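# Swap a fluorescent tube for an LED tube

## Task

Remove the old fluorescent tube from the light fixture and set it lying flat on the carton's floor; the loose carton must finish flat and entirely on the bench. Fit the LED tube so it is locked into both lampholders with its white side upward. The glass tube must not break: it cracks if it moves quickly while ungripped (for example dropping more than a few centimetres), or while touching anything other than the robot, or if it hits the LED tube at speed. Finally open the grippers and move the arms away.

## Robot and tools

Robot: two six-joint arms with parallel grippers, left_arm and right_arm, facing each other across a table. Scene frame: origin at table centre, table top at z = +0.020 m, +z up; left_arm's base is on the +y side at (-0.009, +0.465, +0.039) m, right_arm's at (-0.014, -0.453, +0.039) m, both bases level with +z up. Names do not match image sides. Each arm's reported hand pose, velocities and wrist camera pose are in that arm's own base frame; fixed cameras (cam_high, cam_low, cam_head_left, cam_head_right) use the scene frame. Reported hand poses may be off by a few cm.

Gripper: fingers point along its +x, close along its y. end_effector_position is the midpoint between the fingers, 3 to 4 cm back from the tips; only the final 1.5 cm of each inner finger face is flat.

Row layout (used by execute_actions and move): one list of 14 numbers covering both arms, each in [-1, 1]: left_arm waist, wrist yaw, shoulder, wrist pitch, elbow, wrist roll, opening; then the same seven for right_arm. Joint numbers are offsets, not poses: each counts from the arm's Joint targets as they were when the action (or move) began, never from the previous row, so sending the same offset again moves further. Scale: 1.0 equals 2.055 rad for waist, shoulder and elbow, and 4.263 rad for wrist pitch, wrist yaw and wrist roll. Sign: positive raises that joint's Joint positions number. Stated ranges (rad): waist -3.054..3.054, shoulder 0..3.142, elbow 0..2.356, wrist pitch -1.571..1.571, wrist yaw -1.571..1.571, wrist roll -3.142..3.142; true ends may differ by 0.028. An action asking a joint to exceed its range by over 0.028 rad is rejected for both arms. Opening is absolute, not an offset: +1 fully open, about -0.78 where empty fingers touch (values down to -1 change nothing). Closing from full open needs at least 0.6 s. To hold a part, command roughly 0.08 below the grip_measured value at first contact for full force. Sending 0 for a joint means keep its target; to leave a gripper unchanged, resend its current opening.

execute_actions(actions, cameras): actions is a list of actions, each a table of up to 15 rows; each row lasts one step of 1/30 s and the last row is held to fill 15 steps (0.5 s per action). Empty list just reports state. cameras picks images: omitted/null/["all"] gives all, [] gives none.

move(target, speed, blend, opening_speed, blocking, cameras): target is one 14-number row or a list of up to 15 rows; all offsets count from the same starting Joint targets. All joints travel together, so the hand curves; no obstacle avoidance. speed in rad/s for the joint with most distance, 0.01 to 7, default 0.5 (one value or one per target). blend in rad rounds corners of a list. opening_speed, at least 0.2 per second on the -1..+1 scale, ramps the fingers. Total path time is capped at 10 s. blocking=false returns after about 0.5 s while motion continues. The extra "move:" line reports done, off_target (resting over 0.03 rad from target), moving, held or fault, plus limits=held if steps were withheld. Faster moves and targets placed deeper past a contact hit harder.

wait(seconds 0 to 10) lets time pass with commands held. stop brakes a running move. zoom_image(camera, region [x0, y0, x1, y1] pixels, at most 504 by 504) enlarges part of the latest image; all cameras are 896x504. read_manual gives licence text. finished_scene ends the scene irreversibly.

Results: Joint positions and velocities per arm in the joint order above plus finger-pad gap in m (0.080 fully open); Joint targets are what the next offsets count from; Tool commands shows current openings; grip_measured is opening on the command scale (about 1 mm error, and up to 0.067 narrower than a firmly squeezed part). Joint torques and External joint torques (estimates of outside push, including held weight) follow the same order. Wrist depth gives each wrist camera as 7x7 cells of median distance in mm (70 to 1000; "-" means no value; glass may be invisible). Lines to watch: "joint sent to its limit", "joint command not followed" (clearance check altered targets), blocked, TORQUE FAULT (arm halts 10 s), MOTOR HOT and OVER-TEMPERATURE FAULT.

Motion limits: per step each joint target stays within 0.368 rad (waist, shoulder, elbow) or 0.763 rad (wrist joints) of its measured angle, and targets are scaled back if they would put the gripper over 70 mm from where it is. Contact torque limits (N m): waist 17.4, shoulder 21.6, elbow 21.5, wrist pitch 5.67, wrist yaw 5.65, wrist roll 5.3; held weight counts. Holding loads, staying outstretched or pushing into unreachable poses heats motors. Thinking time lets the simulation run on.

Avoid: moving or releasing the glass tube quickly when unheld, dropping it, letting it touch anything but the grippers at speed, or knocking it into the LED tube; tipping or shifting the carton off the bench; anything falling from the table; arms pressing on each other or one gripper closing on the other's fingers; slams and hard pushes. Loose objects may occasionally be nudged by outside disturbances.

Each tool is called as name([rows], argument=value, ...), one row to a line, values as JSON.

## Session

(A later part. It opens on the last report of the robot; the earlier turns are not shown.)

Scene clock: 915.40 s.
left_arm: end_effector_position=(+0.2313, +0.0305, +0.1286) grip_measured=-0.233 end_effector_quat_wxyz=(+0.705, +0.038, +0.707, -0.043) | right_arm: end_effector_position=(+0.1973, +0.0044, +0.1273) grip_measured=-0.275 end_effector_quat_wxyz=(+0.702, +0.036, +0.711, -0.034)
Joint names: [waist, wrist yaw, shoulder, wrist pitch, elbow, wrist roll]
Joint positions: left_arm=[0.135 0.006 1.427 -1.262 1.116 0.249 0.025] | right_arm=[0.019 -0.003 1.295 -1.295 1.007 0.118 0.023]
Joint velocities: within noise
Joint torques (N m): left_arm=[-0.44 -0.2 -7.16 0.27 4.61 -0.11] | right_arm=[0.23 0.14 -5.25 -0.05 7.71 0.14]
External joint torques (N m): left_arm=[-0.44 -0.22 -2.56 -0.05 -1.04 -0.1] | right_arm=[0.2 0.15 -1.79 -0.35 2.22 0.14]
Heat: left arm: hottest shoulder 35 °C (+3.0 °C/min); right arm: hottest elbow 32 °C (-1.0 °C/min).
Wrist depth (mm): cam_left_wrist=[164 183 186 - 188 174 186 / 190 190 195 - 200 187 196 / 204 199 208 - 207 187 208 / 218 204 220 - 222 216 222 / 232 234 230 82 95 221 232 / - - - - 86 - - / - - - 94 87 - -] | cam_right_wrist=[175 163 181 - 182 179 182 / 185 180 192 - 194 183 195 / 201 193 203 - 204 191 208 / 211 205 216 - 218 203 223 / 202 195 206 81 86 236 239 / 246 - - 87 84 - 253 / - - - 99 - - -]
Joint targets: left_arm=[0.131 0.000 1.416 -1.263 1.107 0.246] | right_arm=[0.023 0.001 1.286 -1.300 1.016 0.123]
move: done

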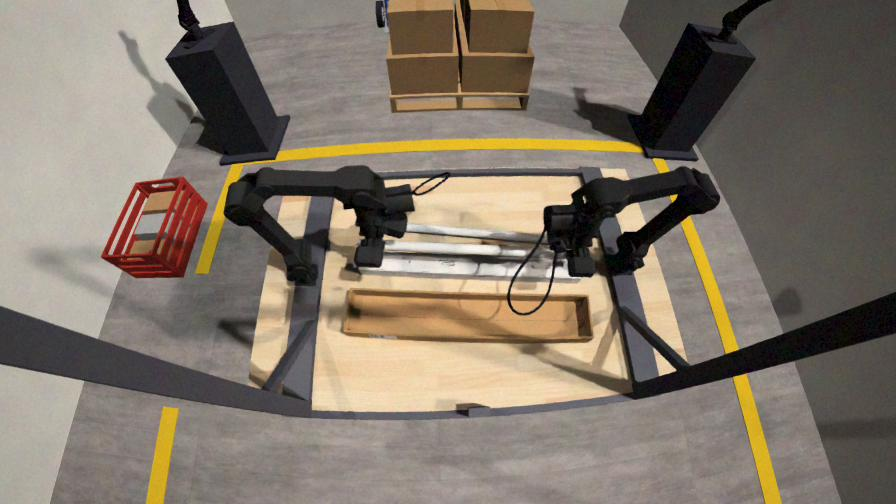

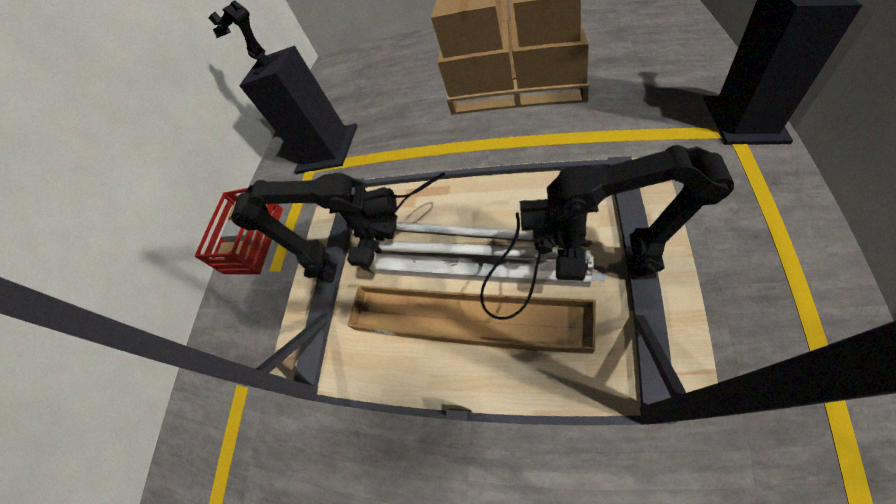

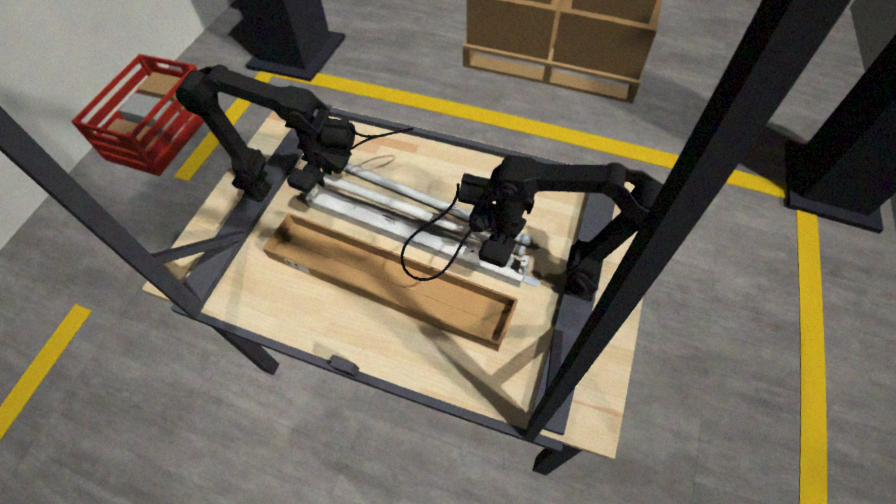

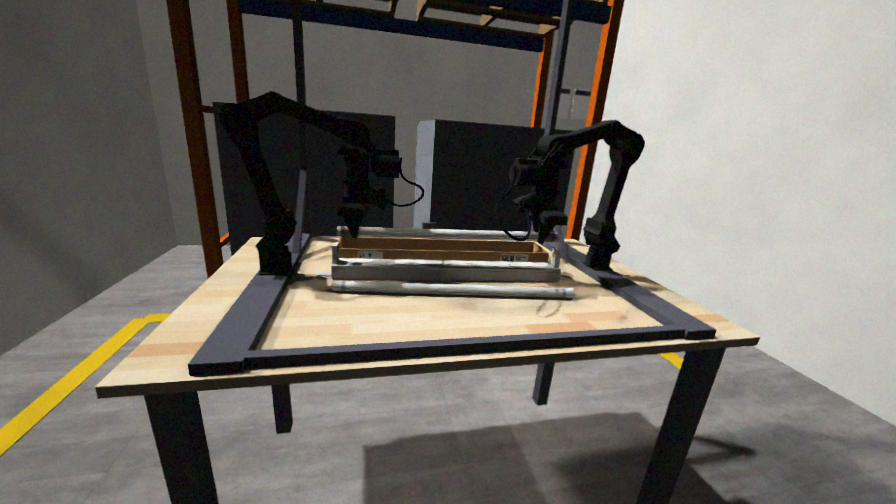

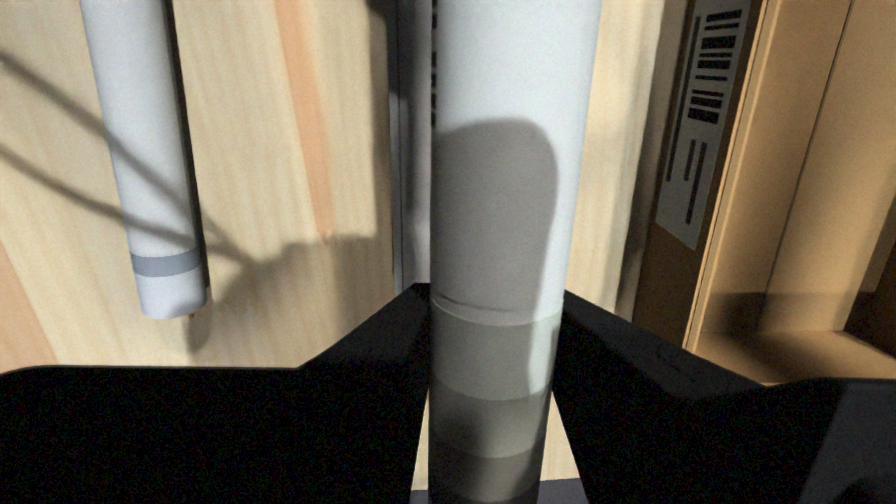

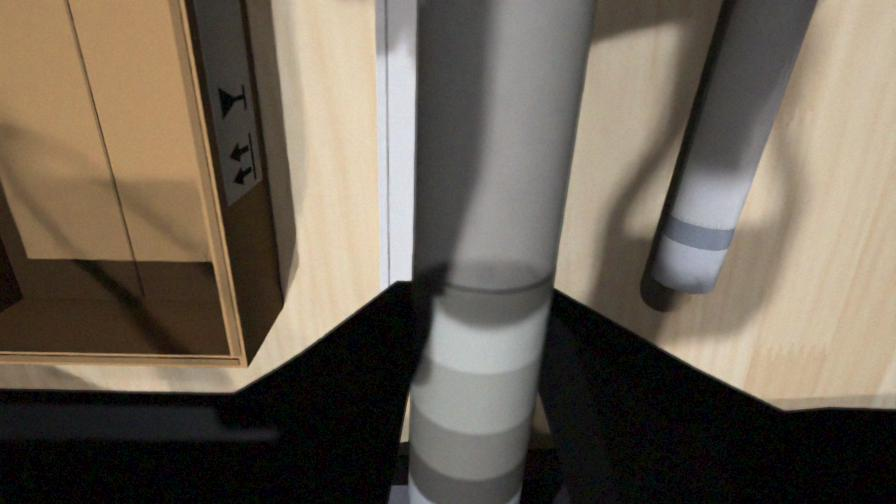

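move([
  [-0.0711,0,-0.0137,-0.0011,-0.0109,-0.0340,-0.34,0.0790,-0.0002,0.0155,0.0020,0.0109,0.0381,-0.38],
  [-0.1448,0,-0.0178,-0.0015,-0.0142,-0.0696,-0.34,0.1504,-0.0002,0.0404,0.0049,0.0300,0.0725,-0.38],
  [-0.2183,0,-0.0120,-0.0009,-0.0096,-0.1050,-0.34,0.2127,-0.0002,0.0729,0.0076,0.0567,0.1025,-0.38],
  [-0.2882,0,0.0029,0.0003,0.0029,-0.1387,-0.34,0.2656,-0.0002,0.1111,0.0095,0.0911,0.1281,-0.38],
], speed=0.3, blend=[0.02, 0.02, 0.02, 0])

Scene clock: 1012.87 s.
left_arm: end_effector_position=(+0.2092, -0.1024, +0.1299) grip_measured=-0.233 end_effector_quat_wxyz=(+0.710, +0.039, +0.702, -0.042) | right_arm: end_effector_position=(+0.2174, +0.1360, +0.1311) grip_measured=-0.275 end_effector_quat_wxyz=(+0.709, +0.037, +0.703, -0.035)
Joint names: [waist, wrist yaw, shoulder, wrist pitch, elbow, wrist roll]
Joint positions: left_arm=[-0.455 0 1.413 -1.254 1.109 -0.341 0.025] | right_arm=[0.561 0.003 1.507 -1.253 1.196 0.663 0.023]
Joint velocities: within noise
Joint torques (N m): left_arm=[-0.77 -0.02 -4.38 -0.1 6.15 -0.14] | right_arm=[0.57 -0.12 -4.95 -0.2 7.52 0.2]
External joint torques (N m): left_arm=[-0.74 -0.01 0.17 -0.46 0.42 -0.14] | right_arm=[0.6 -0.15 0.11 -0.54 1.98 0.2]
Heat: left arm: hottest shoulder 37 °C (+0.0 °C/min); right arm: hottest elbow 37 °C (+1.0 °C/min).
Wrist depth (mm): cam_left_wrist=[153 169 186 - 187 181 192 / 161 169 196 - 193 190 203 / 170 175 208 - 202 209 214 / 181 183 220 - 213 223 228 / 187 190 232 82 90 240 242 / - - - - 86 - - / - - - 94 87 - -] | cam_right_wrist=[182 183 179 - 147 185 154 / 192 193 184 - 162 194 163 / 204 204 198 - 162 198 174 / 217 218 208 - 181 198 186 / 231 232 175 81 86 197 198 / 244 - - 87 85 - 178 / - - - 100 - - -]
Joint targets: left_arm=[-0.462 0.000 1.422 -1.261 1.113 -0.345] | right_arm=[0.568 0.000 1.514 -1.260 1.203 0.669]
move: done

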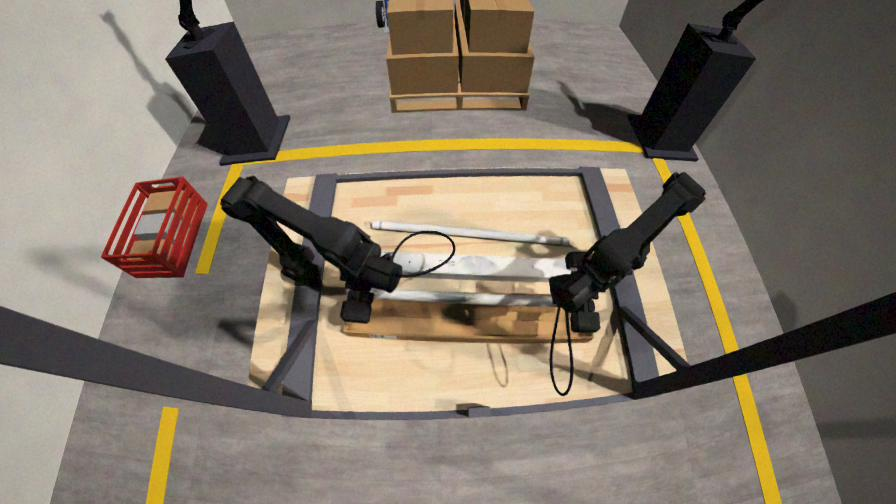

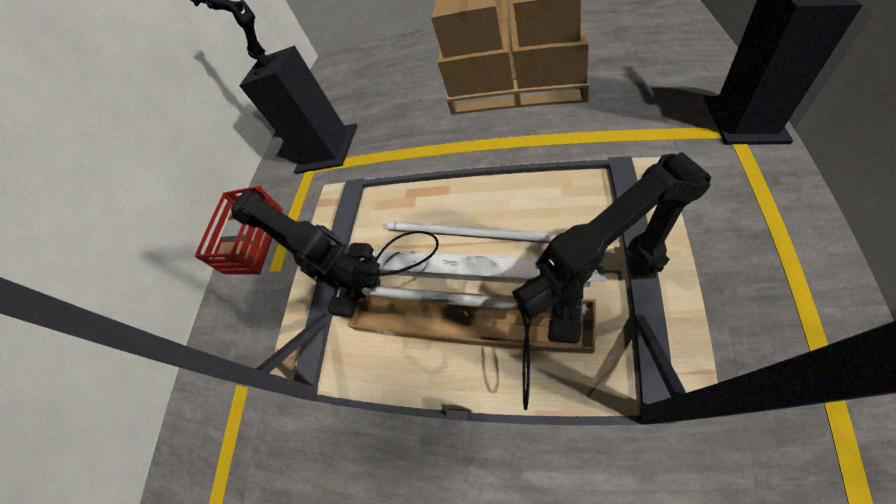

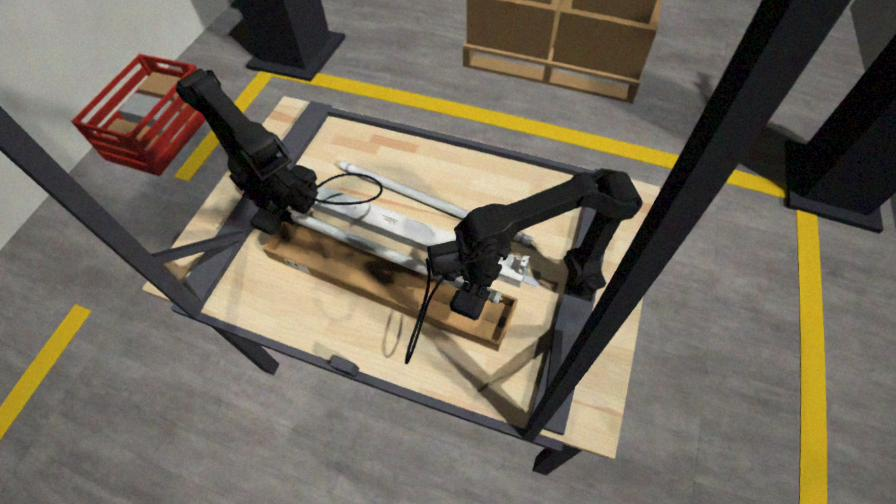

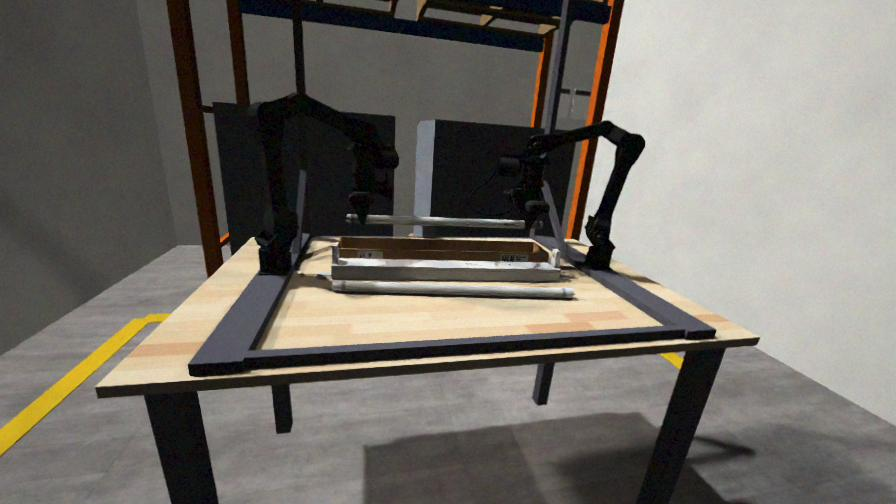

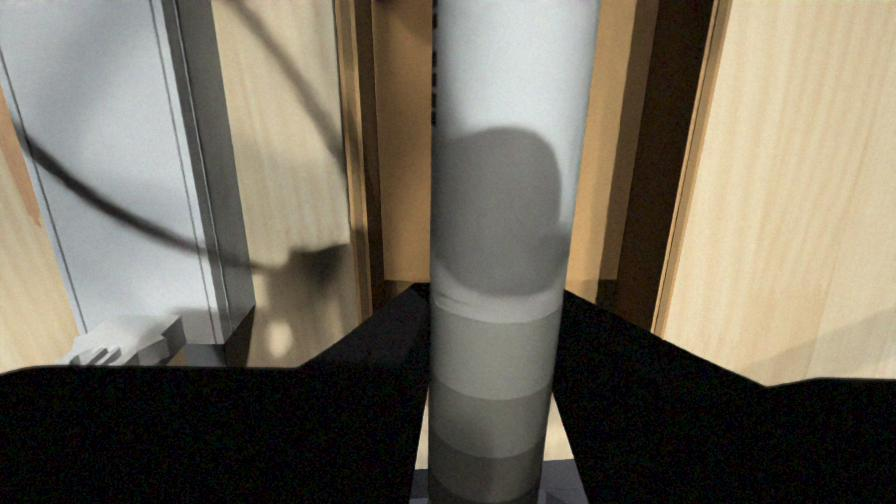

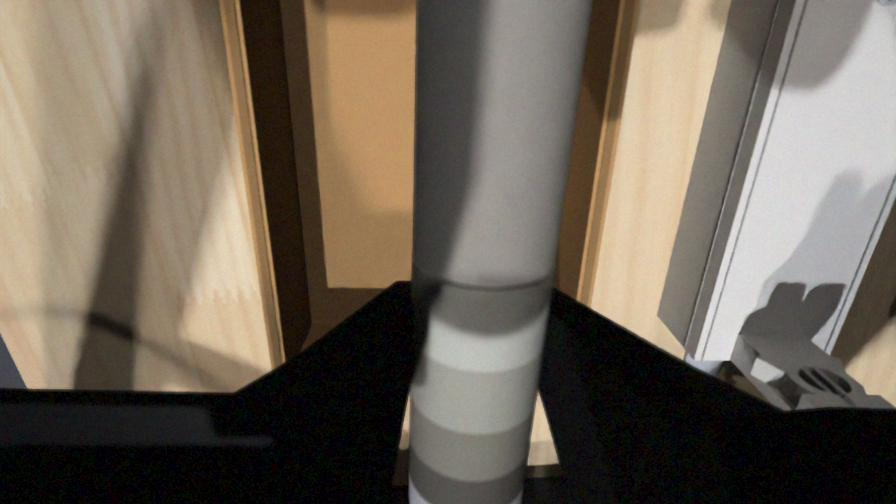

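zoom_image(camera="cam_left_wrist", region=[300, 100, 760, 360])

zoom_image(camera="cam_right_wrist", region=[200, 100, 660, 360])

Scaled by 1.096 from the camera's 896x504 image, which has a finer 1280x720 frame.

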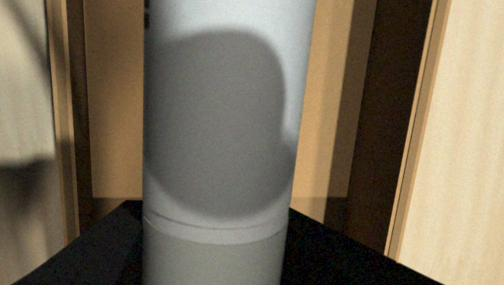

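Scaled by 1.096 from the camera's 896x504 image, which has a finer 1280x720 frame.

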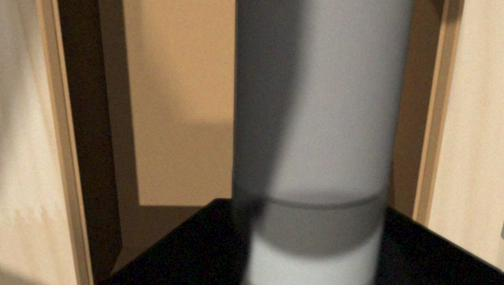

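zoom_image(camera="cam_head_left", region=[330, 270, 480, 350])

zoom_image(camera="cam_head_left", region=[480, 270, 630, 350])

zoom_image(camera="cam_low", region=[320, 200, 600, 310])

Scaled by 3.360 from the camera's 896x504 image, which has a finer 1280x720 frame.

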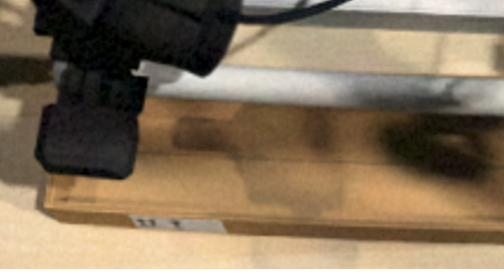

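Scaled by 3.360 from the camera's 896x504 image, which has a finer 1280x720 frame.

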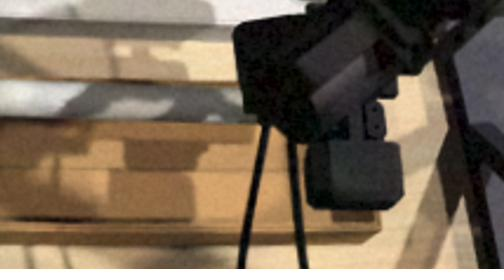

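Scaled by 1.800 from the camera's 896x504 image, which has a finer 1280x720 frame.

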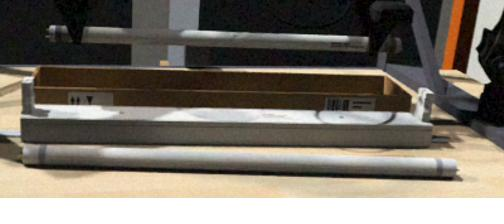

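move([
  [-0.0163,0,0.0106,0.0217,-0.0347,-0.0095,-0.34,0.0085,0,0.0115,0.0214,-0.0328,0.0024,-0.38],
  [-0.0324,0,0.0259,0.0440,-0.0656,-0.0186,-0.34,0.0162,0,0.0268,0.0430,-0.0622,0.0047,-0.38],
], speed=0.15, blend=[0.02, 0])

zoom_image(camera="cam_low", region=[310, 200, 460, 300])

zoom_image(camera="cam_low", region=[460, 200, 610, 300])

zoom_image(camera="cam_high", region=[400, 230, 560, 370])

zoom_image(camera="cam_high", region=[230, 180, 390, 320])

Scene clock: 1111.37 s.
left_arm: end_effector_position=(+0.2088, -0.1206, +0.0882) grip_measured=-0.233 end_effector_quat_wxyz=(+0.711, +0.034, +0.701, -0.039) | right_arm: end_effector_position=(+0.2199, +0.1490, +0.0894) grip_measured=-0.275 end_effector_quat_wxyz=(+0.711, +0.033, +0.702, -0.029)
Joint names: [waist, wrist yaw, shoulder, wrist pitch, elbow, wrist roll]
Joint positions: left_arm=[-0.523 0 1.466 -1.075 0.987 -0.42 0.025] | right_arm=[0.597 0.003 1.562 -1.077 1.082 0.686 0.023]
Joint velocities: within noise
Joint torques (N m): left_arm=[-0.51 -0.03 -4.64 0.37 4.56 -0.14] | right_arm=[0.36 -0.1 -5.2 0.34 5.69 0.15]
External joint torques (N m): left_arm=[-0.5 0 0.18 0.01 -1.02 -0.14] | right_arm=[0.35 -0.12 0.12 -0.02 0.26 0.15]
Heat: left arm: hottest shoulder 31 °C (-2.0 °C/min); right arm: hottest elbow 37 °C (+0.0 °C/min).
Wrist depth (mm): cam_left_wrist=[147 149 144 - 146 129 154 / 147 157 153 - 153 138 162 / 148 166 160 - 160 150 171 / 141 176 171 - 164 176 181 / 149 186 150 82 90 192 194 / - - - - 86 - - / - - - 94 87 - -] | cam_right_wrist=[145 142 140 - 143 129 146 / 153 152 147 - 149 128 150 / 162 161 156 - 158 149 150 / 172 173 165 - 166 173 148 / 183 185 130 81 86 185 150 / - - - 87 85 - 159 / - - - 95 - - -]
Joint targets: left_arm=[-0.528 0.000 1.475 -1.074 0.978 -0.424] | right_arm=[0.602 0.000 1.569 -1.076 1.075 0.689]
move: done

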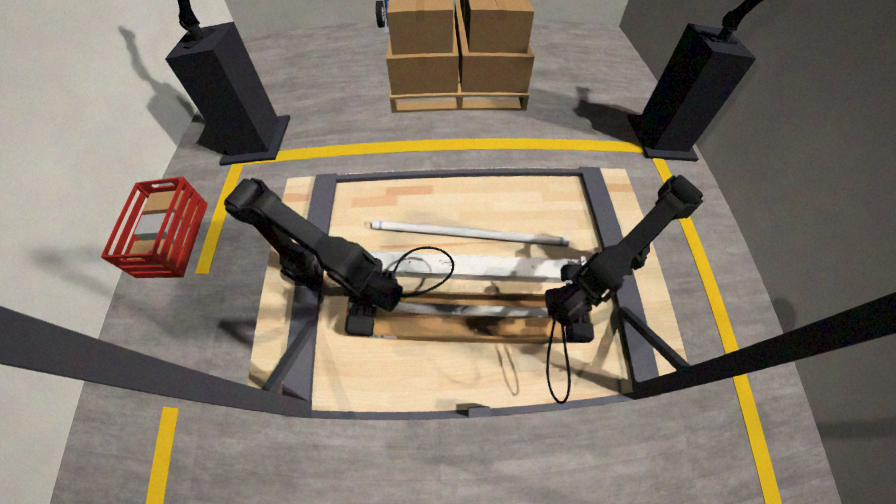

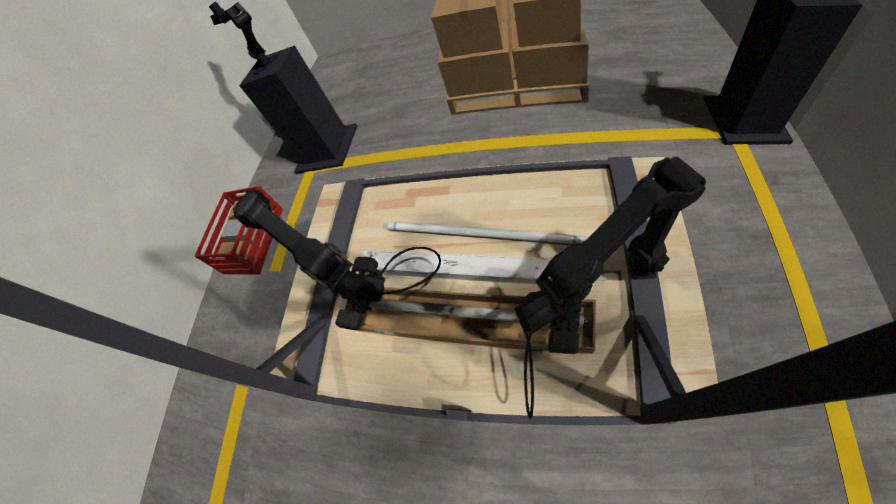

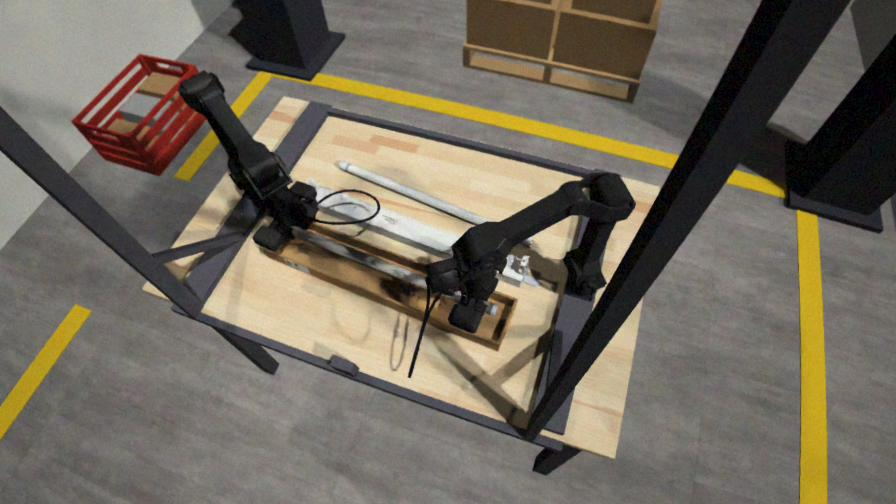

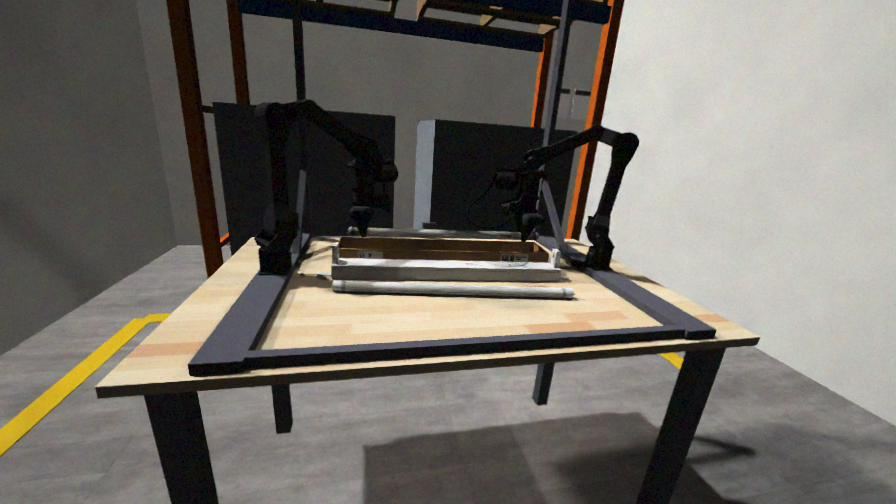

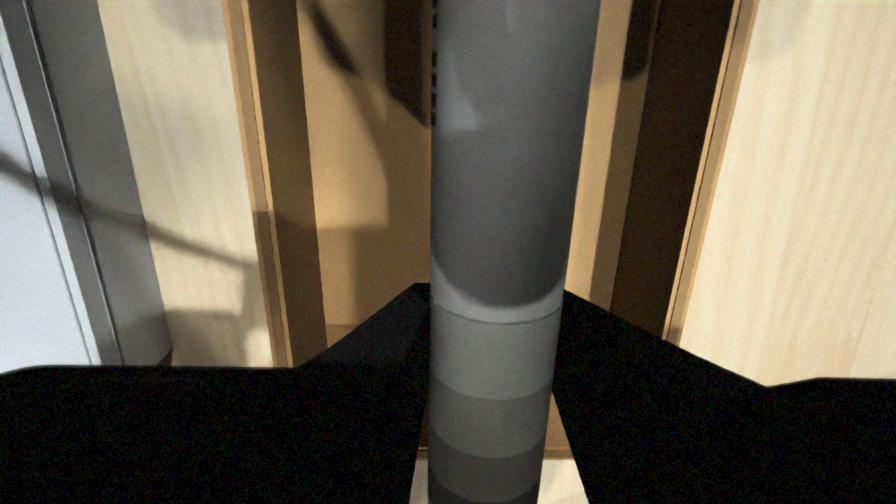

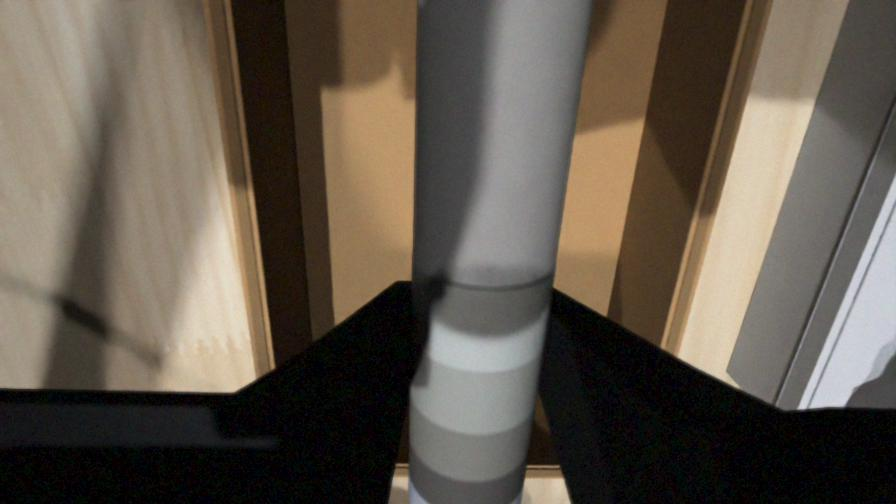

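Scaled by 3.360 from the camera's 896x504 image, which has a finer 1280x720 frame.

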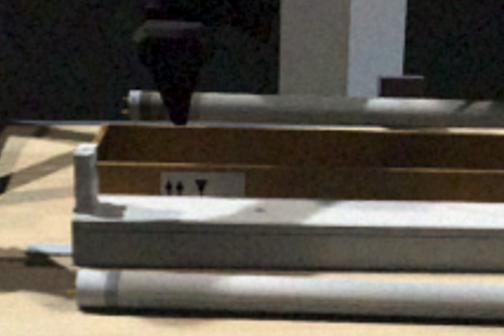

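Scaled by 3.360 from the camera's 896x504 image, which has a finer 1280x720 frame.

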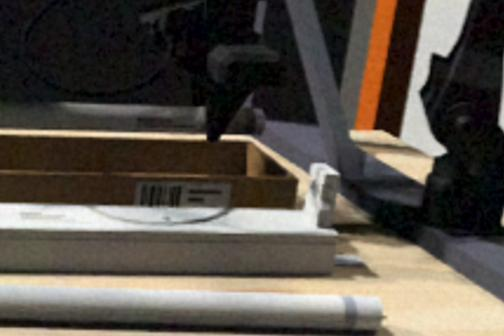

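Scaled by 3.150 from the camera's 896x504 image, which has a finer 1280x720 frame.

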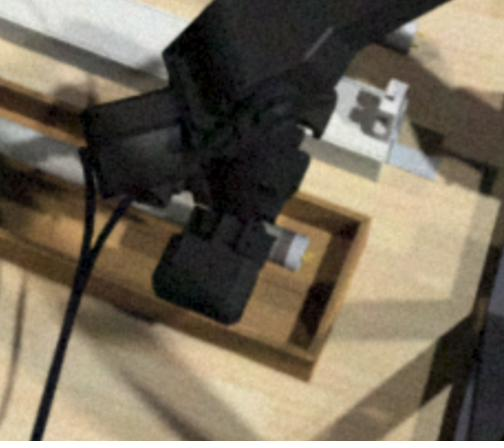

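Scaled by 3.150 from the camera's 896x504 image, which has a finer 1280x720 frame.

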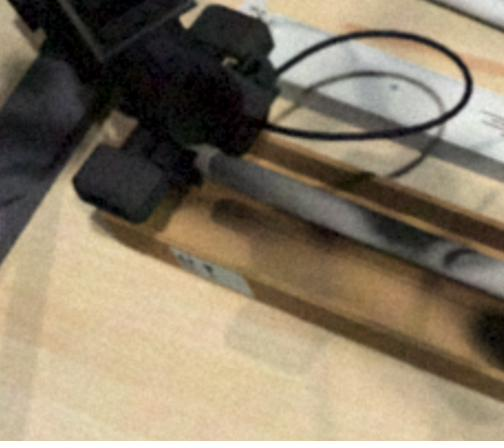

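move([
  [0.0018,0,0.0200,0.0258,-0.0334,0.0009,-0.34,0.0027,0,0.0110,0.0243,-0.0398,0.0015,-0.38],
  [0.0039,0,0.0458,0.0522,-0.0624,0.0019,-0.34,0.0057,0,0.0276,0.0497,-0.0758,0.0030,-0.38],
], speed=0.12, blend=[0.02, 0])

zoom_image(camera="cam_low", region=[310, 200, 610, 300])

zoom_image(camera="cam_high", region=[400, 230, 560, 370])

Scene clock: 1159.20 s.
left_arm: end_effector_position=(+0.2142, -0.1234, +0.0375) grip_measured=-0.233 end_effector_quat_wxyz=(+0.712, +0.033, +0.700, -0.039) | right_arm: end_effector_position=(+0.2157, +0.1500, +0.0391) grip_measured=-0.275 end_effector_quat_wxyz=(+0.711, +0.033, +0.701, -0.029)
Joint names: [waist, wrist yaw, shoulder, wrist pitch, elbow, wrist roll]
Joint positions: left_arm=[-0.522 0 1.559 -0.852 0.859 -0.42 0.025] | right_arm=[0.61 0.003 1.618 -0.865 0.927 0.697 0.023]
Joint velocities: within noise
Joint torques (N m): left_arm=[0.12 -0.03 -4.87 0.31 4.04 0.15] | right_arm=[0.37 -0.1 -5.16 0.31 5.09 0.2]
External joint torques (N m): left_arm=[0.13 0 0.3 -0.06 -1.2 0.15] | right_arm=[0.38 -0.14 0.23 -0.03 0.02 0.2]
Heat: left arm: hottest shoulder 32 °C (+0.0 °C/min); right arm: hottest shoulder 32 °C (+1.0 °C/min).
Wrist depth (mm): cam_left_wrist=[- 84 100 - - 101 83 / - 85 103 - 105 104 - / - 92 111 - 81 110 82 / - 92 117 - 116 116 91 / - 93 123 82 84 115 86 / - - - - 86 - - / - - - 94 87 - -] | cam_right_wrist=[- 92 96 - 97 97 89 / - 93 101 - 103 103 85 / - 95 107 - 106 109 84 / - 88 114 - 114 113 88 / - 96 119 81 86 117 83 / - - - 87 85 - 87 / - - - 95 - - -]
Joint targets: left_arm=[-0.521 0.000 1.569 -0.851 0.850 -0.416] | right_arm=[0.614 0.000 1.626 -0.865 0.919 0.702]
move: done

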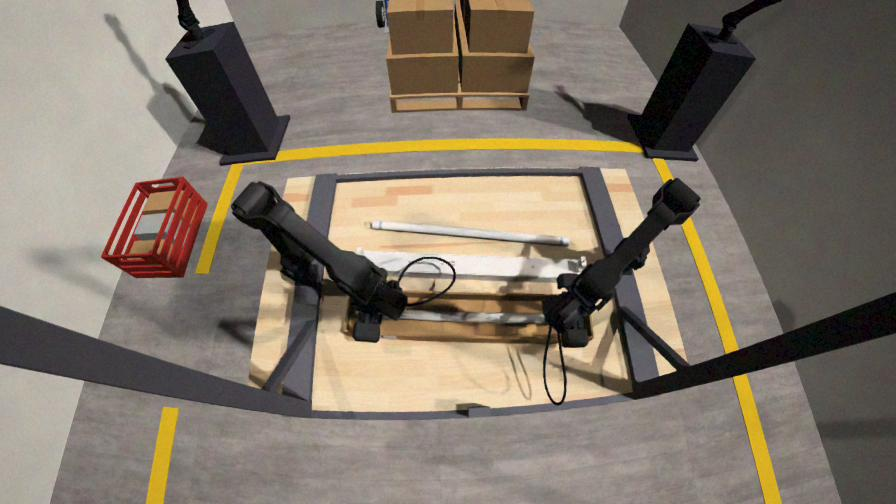

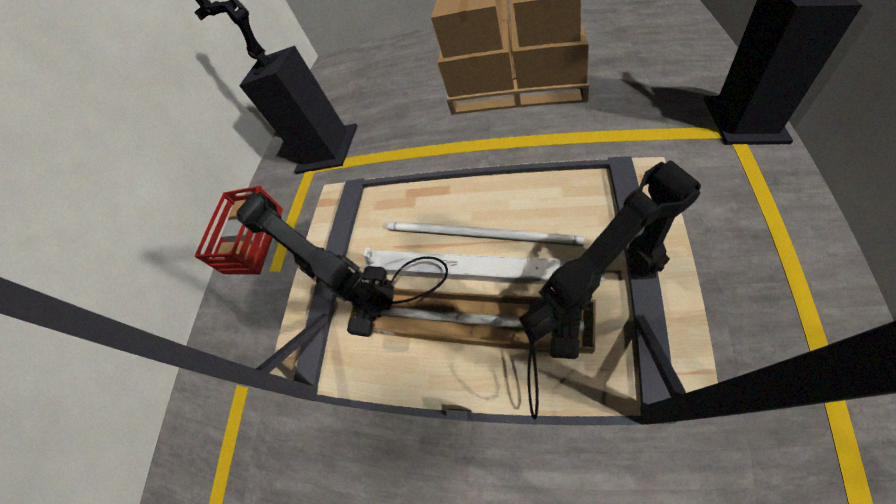

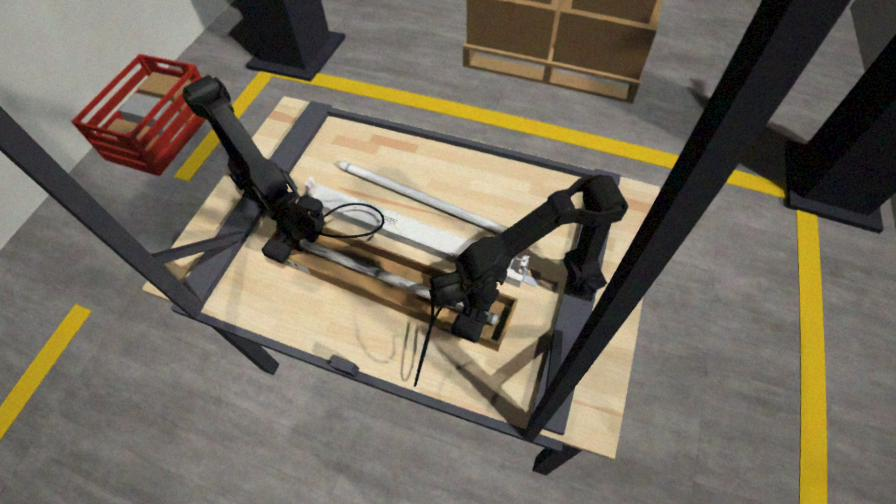

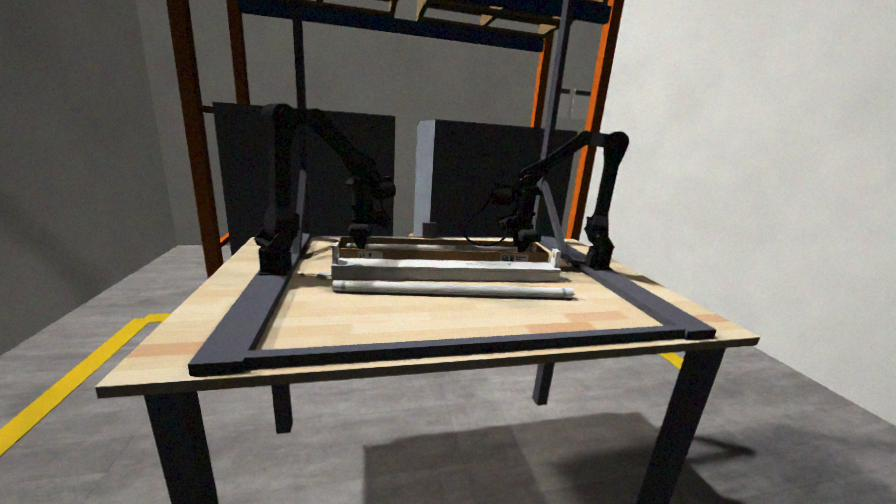

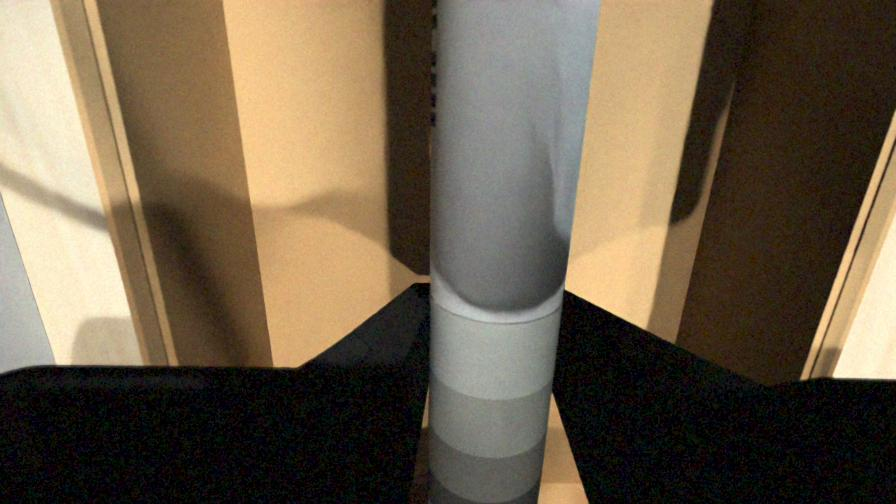

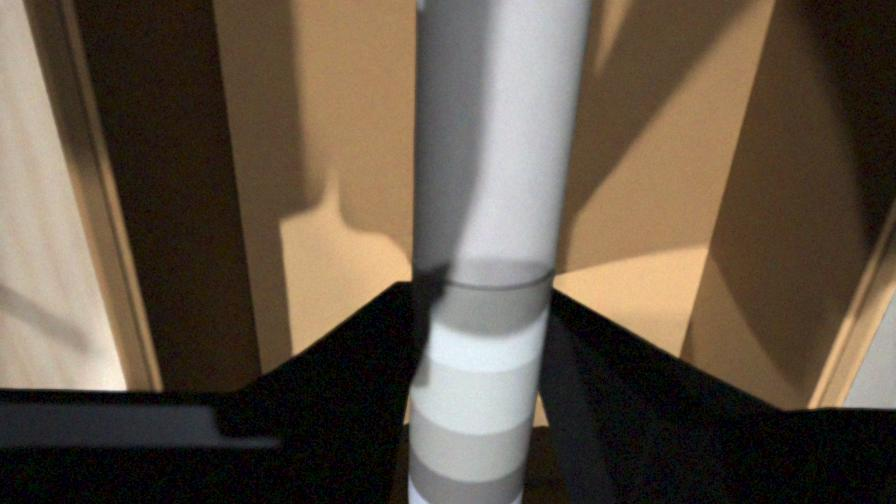

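Scaled by 1.680 from the camera's 896x504 image, which has a finer 1280x720 frame.

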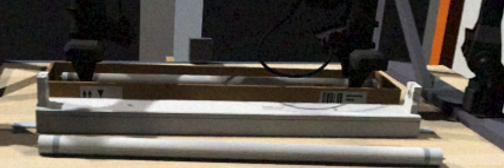

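Scaled by 3.150 from the camera's 896x504 image, which has a finer 1280x720 frame.

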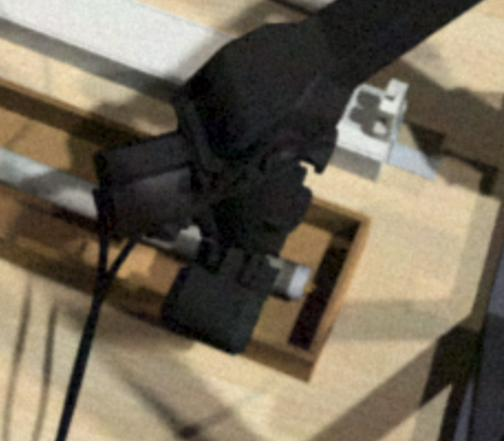

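move(target=[0,0,0.0102,0.0105,-0.0120,0,-0.34,0,0,0.0093,0.0103,-0.0115,0,-0.38], speed=0.06, cameras=["cam_left_wrist","cam_right_wrist"])

Scene clock: 1171.30 s.
left_arm: end_effector_position=(+0.2143, -0.1234, +0.0273) grip_measured=-0.233 end_effector_quat_wxyz=(+0.712, +0.033, +0.700, -0.039) | right_arm: end_effector_position=(+0.2160, +0.1502, +0.0292) grip_measured=-0.275 end_effector_quat_wxyz=(+0.712, +0.033, +0.701, -0.028)
Joint names: [waist, wrist yaw, shoulder, wrist pitch, elbow, wrist roll]
Joint positions: left_arm=[-0.522 0 1.58 -0.807 0.835 -0.42 0.025] | right_arm=[0.61 0.003 1.637 -0.821 0.903 0.697 0.023]
Joint velocities: within noise
Joint torques (N m): left_arm=[0.12 -0.03 -4.86 0.33 4.02 0.15] | right_arm=[0.31 -0.09 -5.29 0.32 5.21 0.18]
External joint torques (N m): left_arm=[0.15 -0.01 0.32 -0.03 -1.06 0.15] | right_arm=[0.32 -0.12 0.14 -0.02 0.27 0.18]
Heat: left arm: hottest shoulder 32 °C (+1.0 °C/min); right arm: hottest shoulder 32 °C (+1.0 °C/min).
Wrist depth (mm): cam_left_wrist=[- 90 90 - - - 83 / - 92 - - 73 - - / - 92 100 99 78 102 82 / - 85 106 106 105 107 - / - 93 112 82 86 112 82 / - - - - 86 - - / - - - 93 87 - -] | cam_right_wrist=[- 86 89 - 88 88 87 / - 90 92 - 94 93 84 / - 94 97 95 96 98 84 / - 87 103 79 102 104 - / - 82 107 81 86 109 83 / - - - 87 85 - 83 / - - - 100 - - -]
Joint targets: left_arm=[-0.521 0.000 1.590 -0.807 0.825 -0.416] | right_arm=[0.614 0.000 1.645 -0.821 0.896 0.702]
move: done
Images, in order (width x height): cam_left_wrist 896x504, cam_right_wrist 896x504.

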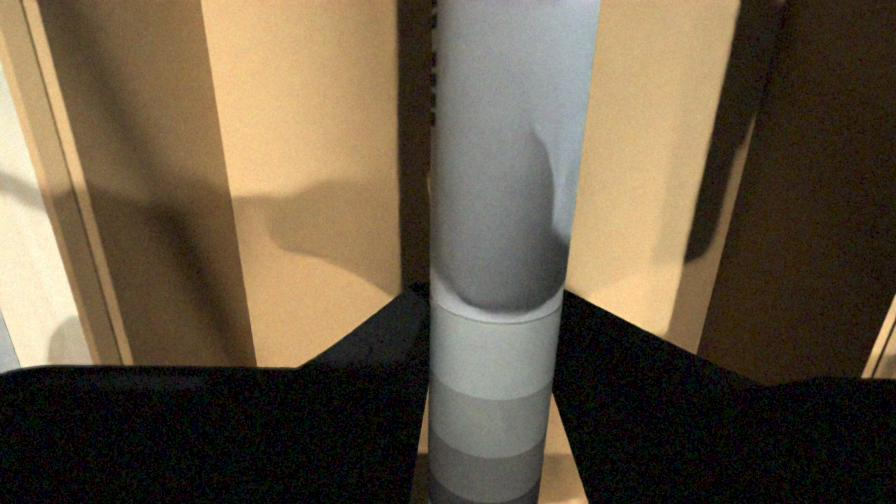

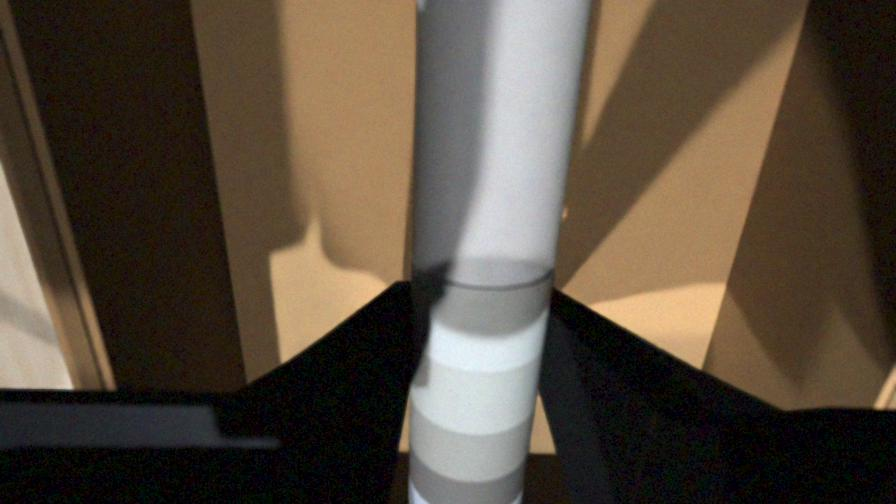

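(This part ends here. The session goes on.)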